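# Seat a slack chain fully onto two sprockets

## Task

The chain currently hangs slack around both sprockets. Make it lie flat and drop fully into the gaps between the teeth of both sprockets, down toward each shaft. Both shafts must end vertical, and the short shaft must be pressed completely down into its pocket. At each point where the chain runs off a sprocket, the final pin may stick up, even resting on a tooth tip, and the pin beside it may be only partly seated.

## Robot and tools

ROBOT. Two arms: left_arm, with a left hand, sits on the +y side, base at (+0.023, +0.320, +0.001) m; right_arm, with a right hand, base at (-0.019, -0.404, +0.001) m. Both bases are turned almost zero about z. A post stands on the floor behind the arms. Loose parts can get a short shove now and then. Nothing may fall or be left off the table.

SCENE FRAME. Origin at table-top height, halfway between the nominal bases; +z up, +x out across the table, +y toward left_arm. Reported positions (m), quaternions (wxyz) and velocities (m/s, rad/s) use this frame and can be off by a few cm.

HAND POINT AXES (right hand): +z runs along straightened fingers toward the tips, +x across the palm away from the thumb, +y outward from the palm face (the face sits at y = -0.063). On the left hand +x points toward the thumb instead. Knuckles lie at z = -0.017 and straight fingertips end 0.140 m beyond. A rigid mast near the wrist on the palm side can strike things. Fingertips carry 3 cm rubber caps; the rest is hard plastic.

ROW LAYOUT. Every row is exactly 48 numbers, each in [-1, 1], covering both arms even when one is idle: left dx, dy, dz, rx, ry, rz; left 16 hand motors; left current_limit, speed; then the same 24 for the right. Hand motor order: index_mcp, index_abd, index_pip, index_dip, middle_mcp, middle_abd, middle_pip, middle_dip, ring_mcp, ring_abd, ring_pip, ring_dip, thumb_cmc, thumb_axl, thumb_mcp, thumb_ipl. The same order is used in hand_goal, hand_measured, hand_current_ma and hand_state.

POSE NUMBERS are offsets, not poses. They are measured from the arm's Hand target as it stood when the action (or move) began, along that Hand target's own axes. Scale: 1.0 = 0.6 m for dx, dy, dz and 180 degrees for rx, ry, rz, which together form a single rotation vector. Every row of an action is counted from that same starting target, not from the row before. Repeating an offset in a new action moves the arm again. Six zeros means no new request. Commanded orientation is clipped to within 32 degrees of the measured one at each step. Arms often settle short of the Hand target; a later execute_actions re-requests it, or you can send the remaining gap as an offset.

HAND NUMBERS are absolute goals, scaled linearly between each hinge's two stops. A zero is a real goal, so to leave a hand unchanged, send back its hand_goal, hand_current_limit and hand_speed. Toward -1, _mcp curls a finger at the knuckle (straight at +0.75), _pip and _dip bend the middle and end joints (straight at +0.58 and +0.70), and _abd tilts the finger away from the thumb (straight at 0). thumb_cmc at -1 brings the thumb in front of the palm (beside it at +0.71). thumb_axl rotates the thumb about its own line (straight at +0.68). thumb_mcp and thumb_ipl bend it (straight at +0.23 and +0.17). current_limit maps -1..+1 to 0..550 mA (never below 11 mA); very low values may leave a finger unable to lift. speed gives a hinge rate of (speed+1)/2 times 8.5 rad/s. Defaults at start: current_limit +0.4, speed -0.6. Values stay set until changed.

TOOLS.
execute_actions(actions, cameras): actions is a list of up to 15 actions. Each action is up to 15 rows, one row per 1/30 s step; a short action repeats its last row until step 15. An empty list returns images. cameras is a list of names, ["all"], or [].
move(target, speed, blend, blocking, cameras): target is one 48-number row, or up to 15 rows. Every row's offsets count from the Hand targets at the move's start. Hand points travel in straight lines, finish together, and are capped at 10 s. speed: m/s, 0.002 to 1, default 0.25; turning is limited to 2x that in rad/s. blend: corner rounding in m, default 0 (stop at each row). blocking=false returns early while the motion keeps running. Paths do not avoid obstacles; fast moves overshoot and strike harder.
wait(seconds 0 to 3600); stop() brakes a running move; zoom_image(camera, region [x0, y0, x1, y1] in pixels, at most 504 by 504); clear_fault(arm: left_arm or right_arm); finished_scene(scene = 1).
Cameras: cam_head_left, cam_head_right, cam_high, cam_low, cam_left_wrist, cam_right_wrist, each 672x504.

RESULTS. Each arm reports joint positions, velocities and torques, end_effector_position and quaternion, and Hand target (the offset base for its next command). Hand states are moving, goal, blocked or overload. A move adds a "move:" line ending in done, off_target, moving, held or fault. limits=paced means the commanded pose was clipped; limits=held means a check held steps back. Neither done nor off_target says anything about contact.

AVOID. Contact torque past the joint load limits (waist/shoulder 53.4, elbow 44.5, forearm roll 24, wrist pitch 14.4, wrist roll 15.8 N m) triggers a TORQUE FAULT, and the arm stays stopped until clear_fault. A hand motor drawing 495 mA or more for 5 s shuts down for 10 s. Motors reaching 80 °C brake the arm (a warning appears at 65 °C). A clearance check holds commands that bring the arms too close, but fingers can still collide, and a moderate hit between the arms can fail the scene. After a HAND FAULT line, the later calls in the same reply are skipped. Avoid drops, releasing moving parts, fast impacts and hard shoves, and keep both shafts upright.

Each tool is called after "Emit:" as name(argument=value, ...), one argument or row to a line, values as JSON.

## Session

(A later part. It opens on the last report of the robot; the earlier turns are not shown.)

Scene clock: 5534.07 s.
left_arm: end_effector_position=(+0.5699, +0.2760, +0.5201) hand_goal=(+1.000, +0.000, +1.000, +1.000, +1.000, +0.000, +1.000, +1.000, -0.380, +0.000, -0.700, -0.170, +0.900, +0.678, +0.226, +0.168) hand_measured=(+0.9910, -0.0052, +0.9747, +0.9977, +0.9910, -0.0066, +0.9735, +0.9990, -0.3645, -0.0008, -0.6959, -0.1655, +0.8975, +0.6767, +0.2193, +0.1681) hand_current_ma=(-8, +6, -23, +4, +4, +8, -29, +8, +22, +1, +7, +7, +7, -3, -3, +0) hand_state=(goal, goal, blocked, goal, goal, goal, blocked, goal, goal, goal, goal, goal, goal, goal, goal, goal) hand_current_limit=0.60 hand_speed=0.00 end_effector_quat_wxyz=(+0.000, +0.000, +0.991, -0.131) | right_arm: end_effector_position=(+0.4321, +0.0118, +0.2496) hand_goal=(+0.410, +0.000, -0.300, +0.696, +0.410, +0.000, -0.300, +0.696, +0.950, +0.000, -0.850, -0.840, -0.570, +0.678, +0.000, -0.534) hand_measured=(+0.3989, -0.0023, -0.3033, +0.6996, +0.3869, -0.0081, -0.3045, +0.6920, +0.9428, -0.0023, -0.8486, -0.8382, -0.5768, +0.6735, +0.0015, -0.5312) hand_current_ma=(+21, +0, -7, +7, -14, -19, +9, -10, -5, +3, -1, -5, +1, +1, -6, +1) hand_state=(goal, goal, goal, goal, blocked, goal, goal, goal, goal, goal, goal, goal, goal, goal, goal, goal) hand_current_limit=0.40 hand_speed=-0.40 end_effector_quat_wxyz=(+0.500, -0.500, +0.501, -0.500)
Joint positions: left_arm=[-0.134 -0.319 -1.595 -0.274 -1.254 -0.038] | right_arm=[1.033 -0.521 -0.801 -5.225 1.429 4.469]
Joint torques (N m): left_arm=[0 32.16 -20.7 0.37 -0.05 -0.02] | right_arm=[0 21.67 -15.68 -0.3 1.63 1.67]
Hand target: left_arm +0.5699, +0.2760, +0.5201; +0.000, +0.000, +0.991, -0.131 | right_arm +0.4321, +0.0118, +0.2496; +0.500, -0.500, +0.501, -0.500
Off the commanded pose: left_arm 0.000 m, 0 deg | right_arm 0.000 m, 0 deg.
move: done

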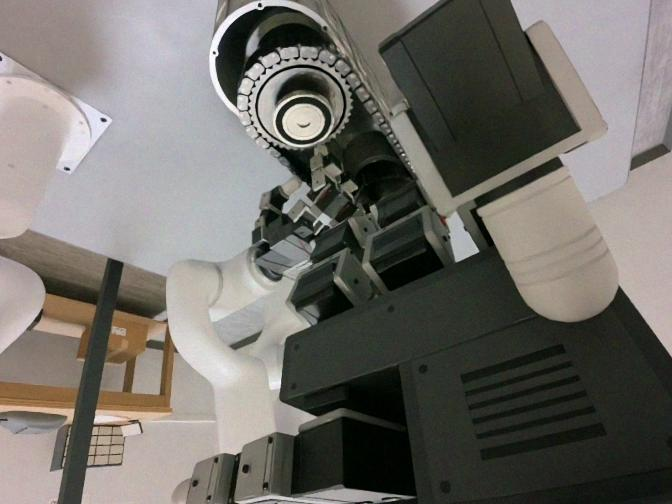

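Emit:
move(
  target=[
    [0,0,0,0,0,0, 1,0,1,1,1,0,1,1,-0.38,0,-0.7,-0.17,0.9,0.678,0.226,0.168,0.6,0, 0,0,0,0,0,0, 0.2,0,-0.08,0.696,0.2,0,-0.08,0.696,0.95,0,-0.85,-0.84,-0.571,0.678,-0.36,-0.103,0.4,-0.8],
  ],
  speed=0.02,
)

Emit:
move(
  target=[
    [0,0,0,0,0,0, 1,0,1,1,1,0,1,1,-0.38,0,-0.7,-0.17,0.9,0.678,0.226,0.168,0.6,0, 0,0,0,0,0,0, -0.1,0,-0.2,0.5,-0.1,0,-0.2,0.5,0.95,0,-0.85,-0.84,-0.571,0.678,-0.6,-0.15,0.5,-0.8],
  ],
  speed=0.02,
  cameras=["cam_left_wrist"],
)

Emit:
zoom_image(
  camera="cam_left_wrist",
  region=[230, 80, 430, 280],
)

Scene clock: 5550.20 s.
left_arm: end_effector_position=(+0.5699, +0.2760, +0.5201) hand_goal=(+1.000, +0.000, +1.000, +1.000, +1.000, +0.000, +1.000, +1.000, -0.380, +0.000, -0.700, -0.170, +0.900, +0.678, +0.226, +0.168) hand_measured=(+0.9910, -0.0037, +0.9747, +0.9965, +0.9910, -0.0066, +0.9735, +1.0000, -0.3645, -0.0008, -0.6946, -0.1655, +0.8975, +0.6767, +0.2193, +0.1681) hand_current_ma=(-8, +6, -21, +5, +2, +0, -28, +1, +16, -4, +5, +10, +6, -1, -7, -1) hand_state=(goal, goal, blocked, goal, goal, goal, blocked, goal, goal, goal, goal, goal, goal, goal, goal, goal) hand_current_limit=0.60 hand_speed=0.00 end_effector_quat_wxyz=(+0.000, +0.000, +0.991, -0.131) | right_arm: end_effector_position=(+0.4321, +0.0118, +0.2496) hand_goal=(+0.200, +0.000, -0.080, +0.696, +0.200, +0.000, -0.080, +0.696, +0.950, +0.000, -0.850, -0.840, -0.570, +0.678, -0.360, -0.102) hand_measured=(+0.1927, +0.0007, -0.0774, +0.7022, +0.1891, -0.0096, -0.0851, +0.6932, +0.9416, -0.0023, -0.8486, -0.8395, -0.5768, +0.6735, -0.3498, -0.1120) hand_current_ma=(+2, +5, -6, +8, -14, -3, -2, +1, -18, -6, +5, -6, +1, +15, -8, +9) hand_state=(goal, goal, goal, goal, goal, goal, goal, goal, goal, goal, goal, goal, goal, goal, goal, goal) hand_current_limit=0.40 hand_speed=-0.80 end_effector_quat_wxyz=(+0.500, -0.500, +0.501, -0.500)
Joint positions: left_arm=[-0.134 -0.319 -1.595 -0.274 -1.254 -0.038] | right_arm=[1.033 -0.521 -0.801 -5.225 1.429 4.469]
Joint torques (N m): left_arm=[0 32.16 -20.7 0.37 -0.05 -0.02] | right_arm=[0 33.56 -15.68 -0.3 1.63 0.01]
Hand target: left_arm +0.5699, +0.2760, +0.5201; +0.000, +0.000, +0.991, -0.131 | right_arm +0.4321, +0.0118, +0.2496; +0.500, -0.500, +0.501, -0.500
Off the commanded pose: left_arm 0.000 m, 0 deg | right_arm 0.000 m, 0 deg.
move: done

Scene clock: 5550.70 s.
left_arm: end_effector_position=(+0.5699, +0.2760, +0.5201) hand_goal=(+1.000, +0.000, +1.000, +1.000, +1.000, +0.000, +1.000, +1.000, -0.380, +0.000, -0.700, -0.170, +0.900, +0.678, +0.226, +0.168) hand_measured=(+0.9910, -0.0037, +0.9735, +0.9977, +0.9910, -0.0066, +0.9747, +1.0000, -0.3645, -0.0008, -0.6946, -0.1655, +0.8975, +0.6767, +0.2193, +0.1672) hand_current_ma=(-2, +8, -21, +2, +0, +6, -29, +3, +17, -3, +0, +14, +6, -2, -10, +4) hand_state=(goal, goal, blocked, goal, goal, goal, blocked, goal, goal, goal, goal, goal, goal, goal, goal, goal) hand_current_limit=0.60 hand_speed=0.00 end_effector_quat_wxyz=(+0.000, +0.000, +0.991, -0.131) | right_arm: end_effector_position=(+0.4321, +0.0118, +0.2496) hand_goal=(-0.100, +0.000, -0.200, +0.500, -0.100, +0.000, -0.200, +0.500, +0.950, +0.000, -0.850, -0.840, -0.570, +0.678, -0.600, -0.150) hand_measured=(+0.1975, -0.0110, -0.0826, +0.6193, +0.1577, -0.0154, -0.1159, +0.5735, +0.9428, -0.0023, -0.8486, -0.8395, -0.5693, +0.6735, -0.3498, -0.1187) hand_current_ma=(+420, -13, +158, +167, +408, -16, +109, +94, -22, +8, -3, -3, +2, +0, +405, +36) hand_state=(blocked, goal, blocked, blocked, blocked, goal, blocked, blocked, goal, goal, goal, goal, goal, goal, blocked, blocked) hand_current_limit=0.50 hand_speed=-0.80 end_effector_quat_wxyz=(+0.500, -0.500, +0.501, -0.500)
Joint positions: left_arm=[-0.134 -0.319 -1.595 -0.274 -1.254 -0.038] | right_arm=[1.033 -0.521 -0.801 -5.225 1.429 4.469]
Joint torques (N m): left_arm=[0 32.16 -20.7 0.37 -0.05 -0.02] | right_arm=[0 33.56 -15.68 -0.29 1.63 0.01]
Hand target: left_arm +0.5699, +0.2760, +0.5201; +0.000, +0.000, +0.991, -0.131 | right_arm +0.4321, +0.0118, +0.2496; +0.500, -0.500, +0.501, -0.500
Off the commanded pose: left_arm 0.000 m, 0 deg | right_arm 0.000 m, 0 deg.
move: done

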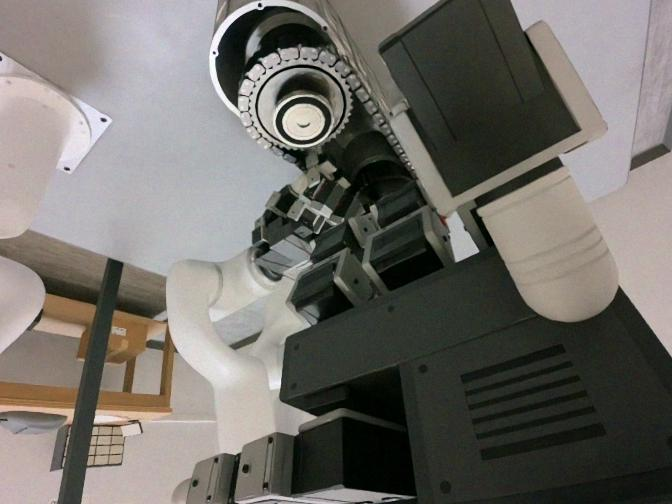

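Scaled by 2.520.

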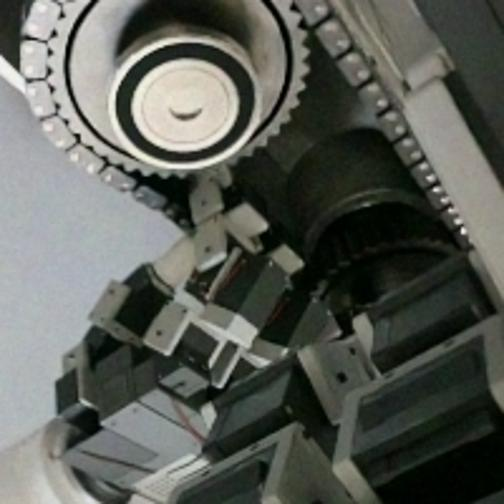

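Emit:
move(
  target=[
    [0.1,0.0626,0.2595,0,0,0, 1,0,1,1,1,0,1,1,-0.38,0,-0.7,-0.17,0.9,0.678,0.226,0.168,0.6,0, 0,0,0,0,0,0, -0.1,0,-0.2,0.5,-0.1,0,-0.2,0.5,0.95,0,-0.85,-0.84,-0.571,0.678,-0.6,-0.15,0.4,-0.8],
    [0.1,0.0778,0.3158,0,0,0, 1,0,1,1,1,0,1,1,-0.38,0,-0.7,-0.17,0.9,0.678,0.226,0.168,0.6,0, 0,0,0,0,0,0, -0.1,0,-0.2,0.5,-0.1,0,-0.2,0.5,0.95,0,-0.85,-0.84,-0.571,0.678,-0.6,-0.15,0.4,-0.8],
  ],
  speed=[0.15,0.03],
  cameras=["cam_left_wrist"],
)

Emit:
zoom_image(
  camera="cam_left_wrist",
  region=[240, 40, 420, 240],
)

Scene clock: 5563.37 s.
left_arm: end_effector_position=(+0.5100, +0.2720, +0.3250) hand_goal=(+1.000, +0.000, +1.000, +1.000, +1.000, +0.000, +1.000, +1.000, -0.380, +0.000, -0.700, -0.170, +0.900, +0.678, +0.226, +0.168) hand_measured=(+0.9983, -0.0052, +0.9747, +0.9990, +0.9983, -0.0066, +0.9747, +0.9990, -0.3645, -0.0008, -0.6959, -0.1668, +0.8975, +0.6777, +0.2193, +0.1672) hand_current_ma=(-1, +6, -21, +5, +7, +3, -24, +2, +17, +1, +4, +7, +6, -2, -8, +3) hand_state=(goal, goal, blocked, goal, goal, goal, blocked, goal, goal, goal, goal, goal, goal, goal, goal, goal) hand_current_limit=0.60 hand_speed=0.00 end_effector_quat_wxyz=(+0.000, +0.000, +0.991, -0.131) | right_arm: end_effector_position=(+0.4321, +0.0118, +0.2496) hand_goal=(-0.100, +0.000, -0.200, +0.500, -0.100, +0.000, -0.200, +0.500, +0.950, +0.000, -0.850, -0.840, -0.570, +0.678, -0.600, -0.150) hand_measured=(+0.1987, -0.0110, -0.0838, +0.6193, +0.1565, -0.0169, -0.1159, +0.5748, +0.9428, -0.0037, -0.8499, -0.8382, -0.5705, +0.6735, -0.3488, -0.1177) hand_current_ma=(+401, +2, +169, +171, +391, -15, +112, +79, -26, +5, +1, +3, -13, +4, +407, +52) hand_state=(blocked, goal, blocked, blocked, blocked, goal, blocked, blocked, goal, goal, goal, goal, goal, goal, blocked, blocked) hand_current_limit=0.40 hand_speed=-0.80 end_effector_quat_wxyz=(+0.500, -0.500, +0.501, -0.500)
Joint positions: left_arm=[-0.155 -0.263 -1.081 -0.361 -0.813 0.106] | right_arm=[1.033 -0.521 -0.801 -5.225 1.429 4.469]
Joint torques (N m): left_arm=[0 29.42 -19.92 0.27 -0.1 -0.02] | right_arm=[0 33.56 -15.68 -0.29 1.63 0.01]
Hand target: left_arm +0.5100, +0.2720, +0.3250; +0.000, +0.000, +0.991, -0.131 | right_arm +0.4321, +0.0118, +0.2496; +0.500, -0.500, +0.501, -0.500
Off the commanded pose: left_arm 0.000 m, 0 deg | right_arm 0.000 m, 0 deg.
move: done

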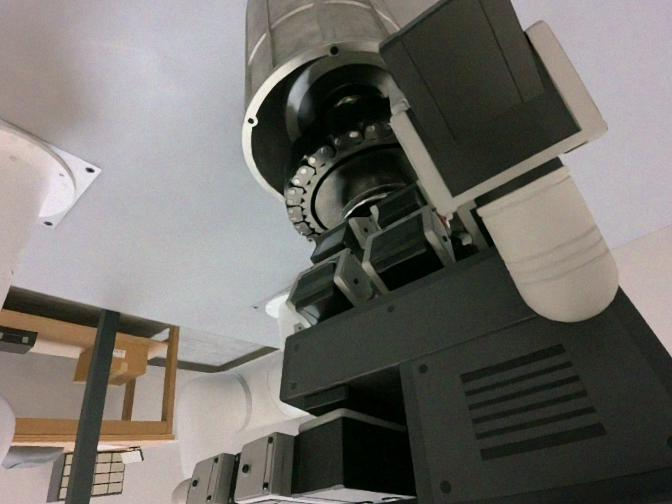

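Scaled by 2.520.

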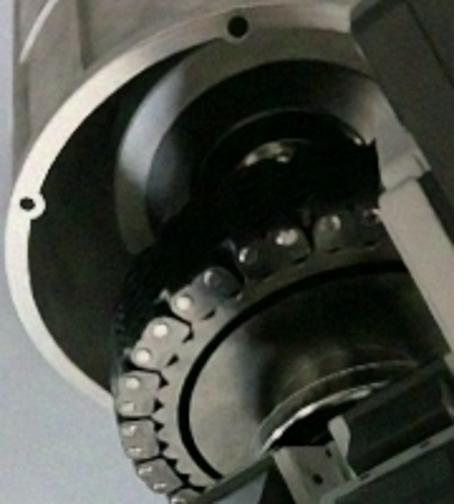

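Emit:
move(
  target=[
    [0,0.0013,0.0048,0,0,0, 1,0,1,1,1,0,1,1,-0.38,0,-0.7,-0.17,0.9,0.678,0.226,0.168,0.6,0, 0,0,0,0,0,0, -0.1,0,-0.2,0.5,-0.1,0,-0.2,0.5,0.95,0,-0.85,-0.84,-0.571,0.678,-0.6,-0.15,0.4,-0.8],
    [0,-0.0067,0.007,0,0,0, 1,0,1,1,1,0,1,1,-0.38,0,-0.7,-0.17,0.9,0.678,0.226,0.168,0.6,0, 0,0,0,0,0,0, -0.1,0,-0.2,0.5,-0.1,0,-0.2,0.5,0.95,0,-0.85,-0.84,-0.571,0.678,-0.6,-0.15,0.4,-0.8],
  ],
  speed=[0.03,0.02],
  cameras=["cam_left_wrist"],
)

Emit:
zoom_image(
  camera="cam_left_wrist",
  region=[240, 40, 420, 240],
)

Emit:
move(
  target=[
    [0,0,0,0,0,0, 1,0,1,1,1,0,1,1,-0.38,0,-0.7,-0.17,0.9,0.678,0.226,0.168,0.6,0, 0,-0.0133,0,0,0,0, -0.1,0,-0.2,0.5,-0.1,0,-0.2,0.5,0.95,0,-0.85,-0.84,-0.571,0.678,-0.6,-0.15,0.5,-0.8],
  ],
  speed=0.02,
  cameras=["cam_left_wrist"],
)

Emit:
zoom_image(
  camera="cam_left_wrist",
  region=[240, 40, 420, 240],
)

Scene clock: 5579.30 s.
left_arm: end_effector_position=(+0.5100, +0.2670, +0.3224) hand_goal=(+1.000, +0.000, +1.000, +1.000, +1.000, +0.000, +1.000, +1.000, -0.380, +0.000, -0.700, -0.170, +0.900, +0.678, +0.226, +0.168) hand_measured=(+1.0000, -0.0066, +0.9940, +1.0000, +1.0000, -0.0096, +0.9914, +1.0000, -0.3645, -0.0008, -0.6946, -0.1668, +0.8975, +0.6777, +0.2193, +0.1672) hand_current_ma=(+4, +9, +2, +10, +10, +8, -4, +10, +20, -1, +2, +6, +2, +0, -5, +7) hand_state=(goal, goal, goal, goal, goal, goal, goal, goal, goal, goal, goal, goal, goal, goal, goal, goal) hand_current_limit=0.60 hand_speed=0.00 end_effector_quat_wxyz=(+0.001, +0.000, +0.991, -0.131) | right_arm: end_effector_position=(+0.4321, +0.0118, +0.2496) hand_goal=(-0.100, +0.000, -0.200, +0.500, -0.100, +0.000, -0.200, +0.500, +0.950, +0.000, -0.850, -0.840, -0.570, +0.678, -0.600, -0.150) hand_measured=(+0.2023, -0.0154, -0.0800, +0.6092, +0.1481, -0.0169, -0.1159, +0.5544, +0.9428, -0.0037, -0.8486, -0.8395, -0.5693, +0.6746, -0.3468, -0.1196) hand_current_ma=(+379, -1, +175, +144, +384, -15, +124, +46, -1, +1, +0, -9, -8, -4, +389, +56) hand_state=(blocked, goal, blocked, blocked, blocked, goal, blocked, blocked, goal, goal, goal, goal, goal, goal, blocked, blocked) hand_current_limit=0.40 hand_speed=-0.80 end_effector_quat_wxyz=(+0.500, -0.500, +0.501, -0.500)
Joint positions: left_arm=[-0.165 -0.267 -1.08 -0.363 -0.804 0.1] | right_arm=[1.033 -0.521 -0.801 -5.225 1.429 4.469]
Joint torques (N m): left_arm=[-14.66 -4.35 -8.7 0.27 5.76 -0.02] | right_arm=[0 33.56 -15.68 -0.29 1.63 0.01]
Hand target: left_arm +0.5100, +0.2670, +0.3220; +0.000, +0.000, +0.991, -0.131 | right_arm +0.4321, +0.0118, +0.2496; +0.500, -0.500, +0.501, -0.500
Off the commanded pose: left_arm 0.000 m, 0 deg | right_arm 0.000 m, 0 deg.
move: done

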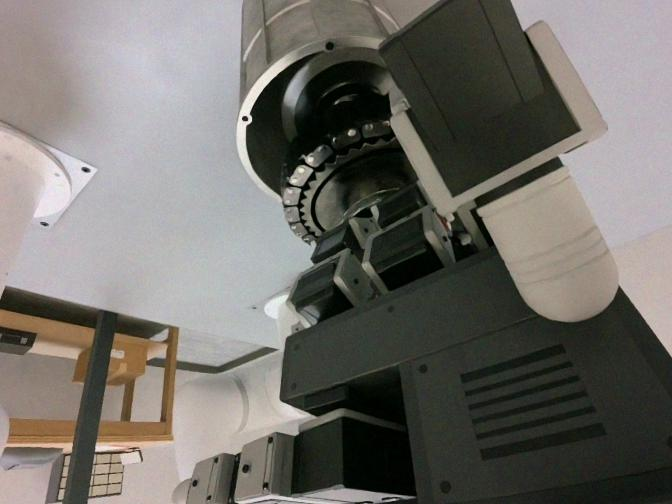

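Scaled by 2.520.

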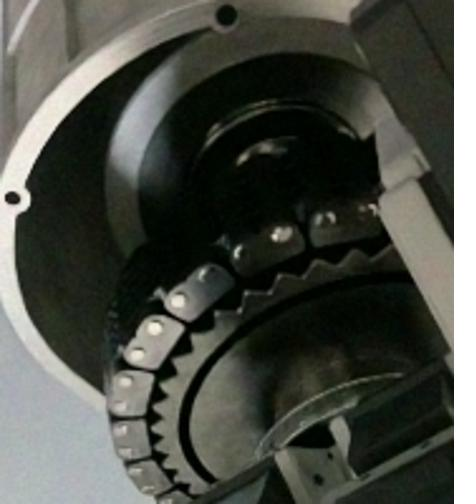

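Scene clock: 5580.00 s.
left_arm: end_effector_position=(+0.5100, +0.2670, +0.3224) hand_goal=(+1.000, +0.000, +1.000, +1.000, +1.000, +0.000, +1.000, +1.000, -0.380, +0.000, -0.700, -0.170, +0.900, +0.678, +0.226, +0.168) hand_measured=(+1.0000, -0.0052, +0.9927, +1.0000, +1.0000, -0.0096, +0.9927, +1.0000, -0.3645, -0.0008, -0.6959, -0.1668, +0.8975, +0.6767, +0.2183, +0.1672) hand_current_ma=(+4, +8, +2, +7, +16, +0, -6, +2, +19, -5, +4, +11, +4, -6, -6, -3) hand_state=(goal, goal, goal, goal, goal, goal, goal, goal, goal, goal, goal, goal, goal, goal, goal, goal) hand_current_limit=0.60 hand_speed=0.00 end_effector_quat_wxyz=(+0.001, +0.000, +0.991, -0.131) | right_arm: end_effector_position=(+0.4321, +0.0118, +0.2575) hand_goal=(-0.100, +0.000, -0.200, +0.500, -0.100, +0.000, -0.200, +0.500, +0.950, +0.000, -0.850, -0.840, -0.570, +0.678, -0.600, -0.150) hand_measured=(+0.2011, -0.0184, -0.0826, +0.5951, +0.1107, -0.0242, -0.1069, +0.5556, +0.9416, -0.0023, -0.8499, -0.8382, -0.5680, +0.6746, -0.3231, -0.0872) hand_current_ma=(+414, -4, +160, +126, +406, -28, +116, +53, +0, +15, +4, -4, -2, -1, +414, +106) hand_state=(blocked, goal, blocked, blocked, blocked, blocked, blocked, blocked, goal, goal, goal, goal, goal, goal, blocked, blocked) hand_current_limit=0.50 hand_speed=-0.80 end_effector_quat_wxyz=(+0.500, -0.500, +0.501, -0.500)
Joint positions: left_arm=[-0.165 -0.267 -1.08 -0.363 -0.804 0.1] | right_arm=[1.033 -0.503 -0.8 -5.223 1.421 4.455]
Joint torques (N m): left_arm=[0 -4.46 -8.07 0.27 -0.1 -0.02] | right_arm=[0 45.55 -15.93 -0.31 1.62 0.01]
Hand target: left_arm +0.5100, +0.2670, +0.3220; +0.000, +0.000, +0.991, -0.131 | right_arm +0.4321, +0.0118, +0.2576; +0.500, -0.500, +0.501, -0.500
Off the commanded pose: left_arm 0.000 m, 0 deg | right_arm 0.000 m, 0 deg.
move: done

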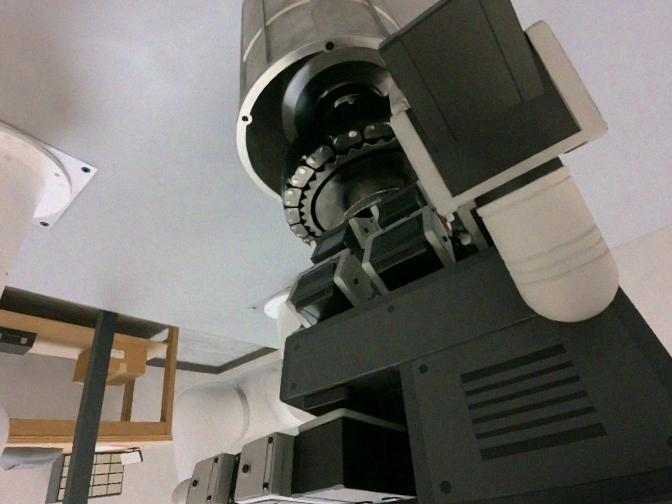

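Scaled by 2.520.

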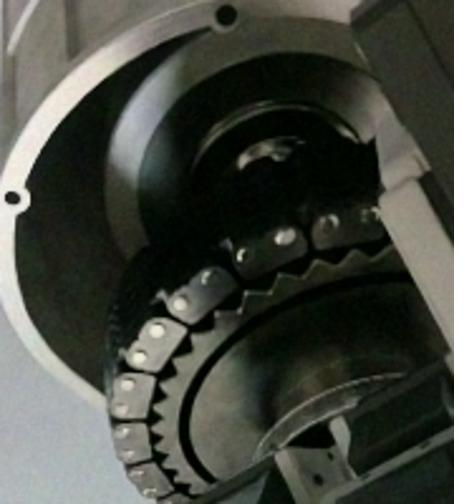

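Emit:
move(
  target=[
    [0,0.0128,-0.0035,0,0,0, 1,0,1,1,1,0,1,1,-0.38,0,-0.7,-0.17,0.9,0.678,0.226,0.168,0.6,0, 0,-0.01,0,0,0,0, -0.1,0,-0.2,0.5,-0.1,0,-0.2,0.5,0.95,0,-0.85,-0.84,-0.571,0.678,-0.6,-0.15,0.5,-0.8],
  ],
  speed=0.02,
  cameras=["cam_left_wrist"],
)

Emit:
zoom_image(
  camera="cam_left_wrist",
  region=[240, 40, 420, 240],
)

Scene clock: 5587.60 s.
left_arm: end_effector_position=(+0.5100, +0.2749, +0.3220) hand_goal=(+1.000, +0.000, +1.000, +1.000, +1.000, +0.000, +1.000, +1.000, -0.380, +0.000, -0.700, -0.170, +0.900, +0.678, +0.226, +0.168) hand_measured=(+1.0000, -0.0023, +0.9940, +1.0000, +1.0000, -0.0081, +0.9965, +1.0000, -0.3645, -0.0023, -0.6946, -0.1668, +0.8975, +0.6777, +0.2183, +0.1681) hand_current_ma=(+1, +11, +4, +2, +9, +2, -2, +3, +17, -2, +0, +11, +3, -2, -8, +5) hand_state=(goal, goal, goal, goal, goal, goal, goal, goal, goal, goal, goal, goal, goal, goal, goal, goal) hand_current_limit=0.60 hand_speed=0.00 end_effector_quat_wxyz=(+0.000, +0.000, +0.991, -0.131) | right_arm: end_effector_position=(+0.4321, +0.0118, +0.2635) hand_goal=(-0.100, +0.000, -0.200, +0.500, -0.100, +0.000, -0.200, +0.500, +0.950, +0.000, -0.850, -0.840, -0.570, +0.678, -0.600, -0.150) hand_measured=(+0.1565, -0.0052, -0.0813, +0.5939, +0.1095, -0.0257, -0.0864, +0.5684, +0.9428, -0.0037, -0.8499, -0.8382, -0.5655, +0.6830, -0.2756, -0.0863) hand_current_ma=(+430, +6, +175, +120, +407, -1, +172, +67, -4, +9, +2, -14, +1, +5, +413, +118) hand_state=(blocked, goal, blocked, blocked, blocked, blocked, blocked, blocked, goal, goal, goal, goal, goal, goal, blocked, blocked) hand_current_limit=0.50 hand_speed=-0.80 end_effector_quat_wxyz=(+0.500, -0.500, +0.501, -0.500)
Joint positions: left_arm=[-0.15 -0.265 -1.076 -0.363 -0.808 0.114] | right_arm=[1.033 -0.489 -0.799 -5.221 1.415 4.443]
Joint torques (N m): left_arm=[14.36 29.45 -2.32 9.74 -0.1 1.3] | right_arm=[0 33.01 -16.12 -0.32 1.62 0.01]
Hand target: left_arm +0.5100, +0.2750, +0.3220; +0.000, +0.000, +0.991, -0.131 | right_arm +0.4321, +0.0118, +0.2636; +0.500, -0.500, +0.501, -0.500
Off the commanded pose: left_arm 0.000 m, 0 deg | right_arm 0.000 m, 0 deg.
move: done

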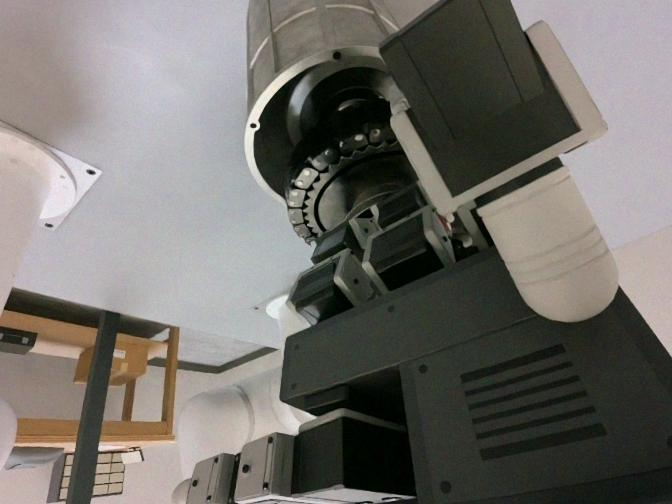

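Scaled by 2.520.

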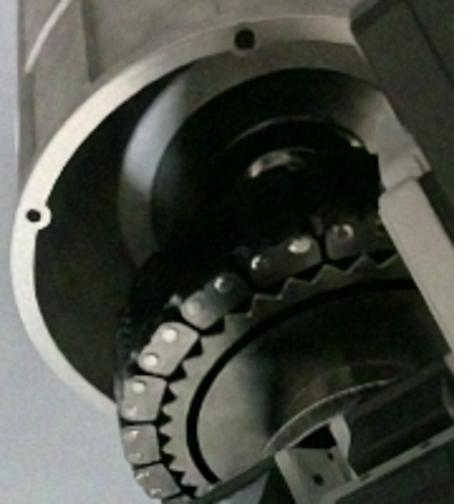

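Emit:
move(
  target=[
    [0,-0.0347,0.0031,0,0,0, 1,0,1,1,1,0,1,1,-0.38,0,-0.7,-0.17,0.9,0.678,0.226,0.168,0.6,0, 0,0,0,0,0,0, 0.41,0,-0.3,0.696,0.41,0,-0.3,0.696,0.95,0,-0.85,-0.84,-0.571,0.678,0.0,-0.535,0.4,-0.4],
  ],
  speed=0.05,
)

Emit:
move(
  target=[
    [0,-0.0347,-0.1,0,0,0, 1,0,1,1,1,0,1,1,-0.38,0,-0.7,-0.17,0.9,0.678,0.226,0.168,0.6,0, 0,-0.15,0,0,0,0, 0.41,0,-0.3,0.696,0.41,0,-0.3,0.696,0.95,0,-0.85,-0.84,-0.571,0.678,0.0,-0.535,0.4,-0.4],
    [0,-0.0347,-0.1,0,0,0, 1,0,1,1,1,0,1,1,-0.38,0,-0.7,-0.17,0.9,0.678,0.226,0.168,0.6,0, 0,-0.18,-0.2333,0,0,0, 0.41,0,-0.3,0.696,0.41,0,-0.3,0.696,0.95,0,-0.85,-0.84,-0.571,0.678,0.0,-0.535,0.4,-0.4],
  ],
  speed=[0.1,0.2],
  blend=[0.01,0],
)

Emit:
move(
  target=[
    [0,0,0,0,0,0, 1,0,1,1,1,0,1,1,-0.38,0,-0.7,-0.17,0.9,0.678,0.226,0.168,0.6,0, 0.3533,0.2183,-0.0938,-0.274,0.059,0.204, 0.95,0,0.95,0.95,0.95,0,0.95,0.95,0.95,0,0.95,0.95,0.714,0.678,0.226,0.168,0.4,0],
  ],
  speed=0.15,
  cameras=["cam_right_wrist","cam_head_left"],
)

Scene clock: 5683.27 s.
left_arm: end_effector_position=(+0.5100, +0.2544, +0.3256) hand_goal=(+1.000, +0.000, +1.000, +1.000, +1.000, +0.000, +1.000, +1.000, -0.380, +0.000, -0.700, -0.170, +0.900, +0.678, +0.226, +0.168) hand_measured=(+0.9922, -0.0023, +0.9773, +0.9990, +0.9922, -0.0066, +0.9760, +1.0000, -0.3645, -0.0008, -0.6946, -0.1668, +0.8963, +0.6767, +0.2183, +0.1681) hand_current_ma=(-3, +9, -18, +2, -1, +1, -23, +5, +23, -1, +8, +6, +8, -4, -6, -3) hand_state=(goal, goal, blocked, goal, goal, goal, blocked, goal, goal, goal, goal, goal, goal, goal, goal, goal) hand_current_limit=0.60 hand_speed=0.00 end_effector_quat_wxyz=(+0.000, +0.000, +0.991, -0.131) | right_arm: end_effector_position=(+0.4321, +0.0118, +0.2636) hand_goal=(+0.410, +0.000, -0.300, +0.696, +0.410, +0.000, -0.300, +0.696, +0.950, +0.000, -0.850, -0.840, -0.570, +0.678, +0.000, -0.534) hand_measured=(+0.3881, -0.0096, -0.3007, +0.6996, +0.3905, -0.0081, -0.2994, +0.6996, +0.9416, -0.0037, -0.8499, -0.8382, -0.5705, +0.6820, +0.0065, -0.5322) hand_current_ma=(+3, -8, +0, +4, -2, -13, +9, +4, -8, -1, +7, +3, +4, -4, +11, -8) hand_state=(blocked, goal, goal, goal, goal, goal, goal, goal, goal, goal, goal, goal, goal, goal, goal, goal) hand_current_limit=0.40 hand_speed=-0.40 end_effector_quat_wxyz=(+0.500, -0.500, +0.501, -0.500)
Joint positions: left_arm=[-0.189 -0.269 -1.09 -0.361 -0.807 0.072] | right_arm=[1.033 -0.489 -0.799 -5.221 1.415 4.443]
Joint torques (N m): left_arm=[0 29.66 -19.95 0.27 -0.09 -0.02] | right_arm=[0 33.01 -16.13 -0.33 1.62 0.01]
Hand target: left_arm +0.5100, +0.2544, +0.3256; +0.000, +0.000, +0.991, -0.131 | right_arm +0.4321, +0.0118, +0.2636; +0.500, -0.500, +0.501, -0.500
Off the commanded pose: left_arm 0.000 m, 0 deg | right_arm 0.000 m, 0 deg.
move: done

Scene clock: 5685.33 s.
left_arm: end_effector_position=(+0.5100, +0.2498, +0.3889) hand_goal=(+1.000, +0.000, +1.000, +1.000, +1.000, +0.000, +1.000, +1.000, -0.380, +0.000, -0.700, -0.170, +0.900, +0.678, +0.226, +0.168) hand_measured=(+0.9910, -0.0023, +0.9773, +0.9977, +0.9910, -0.0066, +0.9773, +0.9990, -0.3645, -0.0008, -0.6946, -0.1668, +0.8963, +0.6777, +0.2183, +0.1681) hand_current_ma=(-3, +5, -18, +5, +3, +3, -21, +3, +17, -1, +2, +9, +5, +0, -9, +3) hand_state=(goal, goal, blocked, goal, goal, goal, blocked, goal, goal, goal, goal, goal, goal, goal, goal, goal) hand_current_limit=0.60 hand_speed=0.00 end_effector_quat_wxyz=(+0.000, +0.000, +0.991, -0.131) | right_arm: end_effector_position=(+0.2923, +0.0119, +0.3718) hand_goal=(+0.410, +0.000, -0.300, +0.696, +0.410, +0.000, -0.300, +0.696, +0.950, +0.000, -0.850, -0.840, -0.570, +0.678, +0.000, -0.534) hand_measured=(+0.3881, -0.0096, -0.2994, +0.7009, +0.3905, -0.0081, -0.2994, +0.6996, +0.9416, -0.0023, -0.8486, -0.8395, -0.5705, +0.6788, +0.0075, -0.5331) hand_current_ma=(-12, +13, -7, +5, -18, -16, +6, +7, -17, +7, +7, +0, +1, +5, +21, -3) hand_state=(blocked, goal, goal, goal, goal, goal, goal, goal, goal, goal, goal, goal, goal, goal, goal, goal) hand_current_limit=0.40 hand_speed=-0.40 end_effector_quat_wxyz=(+0.500, -0.500, +0.501, -0.500)
Joint positions: left_arm=[-0.198 -0.216 -1.174 -0.322 -0.934 0.004] | right_arm=[1.336 -0.155 -0.681 -4.909 1.456 4.197]
Joint torques (N m): left_arm=[0 28.51 -20.65 0.31 -0.06 -0.02] | right_arm=[0 24.06 -18.56 -0.75 1.46 0.01]
Hand target: left_arm +0.5100, +0.2498, +0.3889; +0.000, +0.000, +0.991, -0.131 | right_arm +0.2923, +0.0119, +0.3718; +0.500, -0.500, +0.501, -0.500
Off the commanded pose: left_arm 0.000 m, 0 deg | right_arm 0.000 m, 0 deg.
move: done

Scene clock: 5689.57 s.
left_arm: end_effector_position=(+0.5100, +0.2498, +0.3889) hand_goal=(+1.000, +0.000, +1.000, +1.000, +1.000, +0.000, +1.000, +1.000, -0.380, +0.000, -0.700, -0.170, +0.900, +0.678, +0.226, +0.168) hand_measured=(+0.9910, -0.0037, +0.9760, +0.9977, +0.9910, -0.0066, +0.9760, +0.9990, -0.3645, -0.0008, -0.6959, -0.1668, +0.8963, +0.6777, +0.2183, +0.1672) hand_current_ma=(-8, +8, -20, +4, +1, +5, -22, +9, +18, -1, +5, +9, +4, -2, -4, +4) hand_state=(goal, goal, blocked, goal, goal, goal, blocked, goal, goal, goal, goal, goal, goal, goal, goal, goal) hand_current_limit=0.60 hand_speed=0.00 end_effector_quat_wxyz=(+0.000, +0.000, +0.991, -0.131) | right_arm: end_effector_position=(+0.2356, -0.1999, +0.2408) hand_goal=(+0.950, +0.000, +0.950, +0.950, +0.950, +0.000, +0.950, +0.950, +0.950, +0.000, +0.950, +0.950, +0.714, +0.678, +0.226, +0.168) hand_measured=(+0.9344, -0.0081, +0.9516, +0.9544, +0.9368, -0.0066, +0.9504, +0.9531, +0.9380, -0.0023, +0.9516, +0.9544, +0.7041, +0.6767, +0.2242, +0.1662) hand_current_ma=(-2, +2, -4, -3, -5, +6, -1, +8, -10, +6, -3, -5, -8, -8, +4, +10) hand_state=(goal, goal, goal, goal, goal, goal, goal, goal, goal, goal, goal, goal, goal, goal, goal, goal) hand_current_limit=0.40 hand_speed=0.00 end_effector_quat_wxyz=(+0.331, -0.435, +0.829, -0.114)
Joint positions: left_arm=[-0.198 -0.216 -1.174 -0.322 -0.934 0.004] | right_arm=[0.618 0.413 -0.138 -5.04 0.322 4.61]
Joint torques (N m): left_arm=[0 28.51 -20.65 0.31 -0.06 -0.02] | right_arm=[0 4.95 -19.45 -0.12 0.72 0.03]
Hand target: left_arm +0.5100, +0.2498, +0.3889; +0.000, +0.000, +0.991, -0.131 | right_arm +0.2356, -0.2000, +0.2408; +0.331, -0.436, +0.829, -0.114
Off the commanded pose: left_arm 0.000 m, 0 deg | right_arm 0.000 m, 0 deg.
move: done
Images, in order (width x height): cam_head_left 672x504, cam_right_wrist 672x504.

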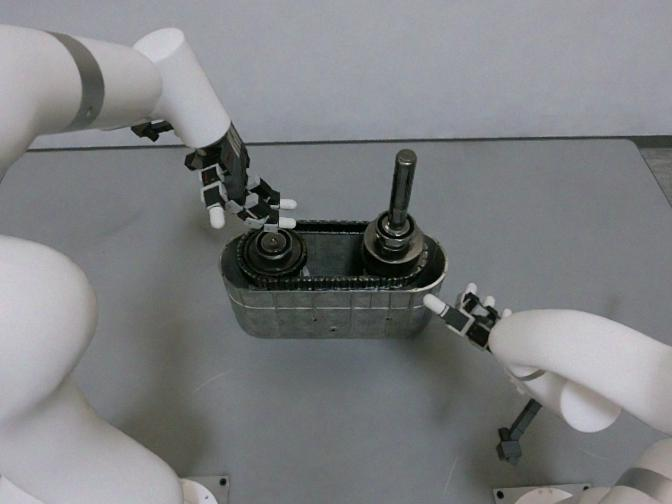

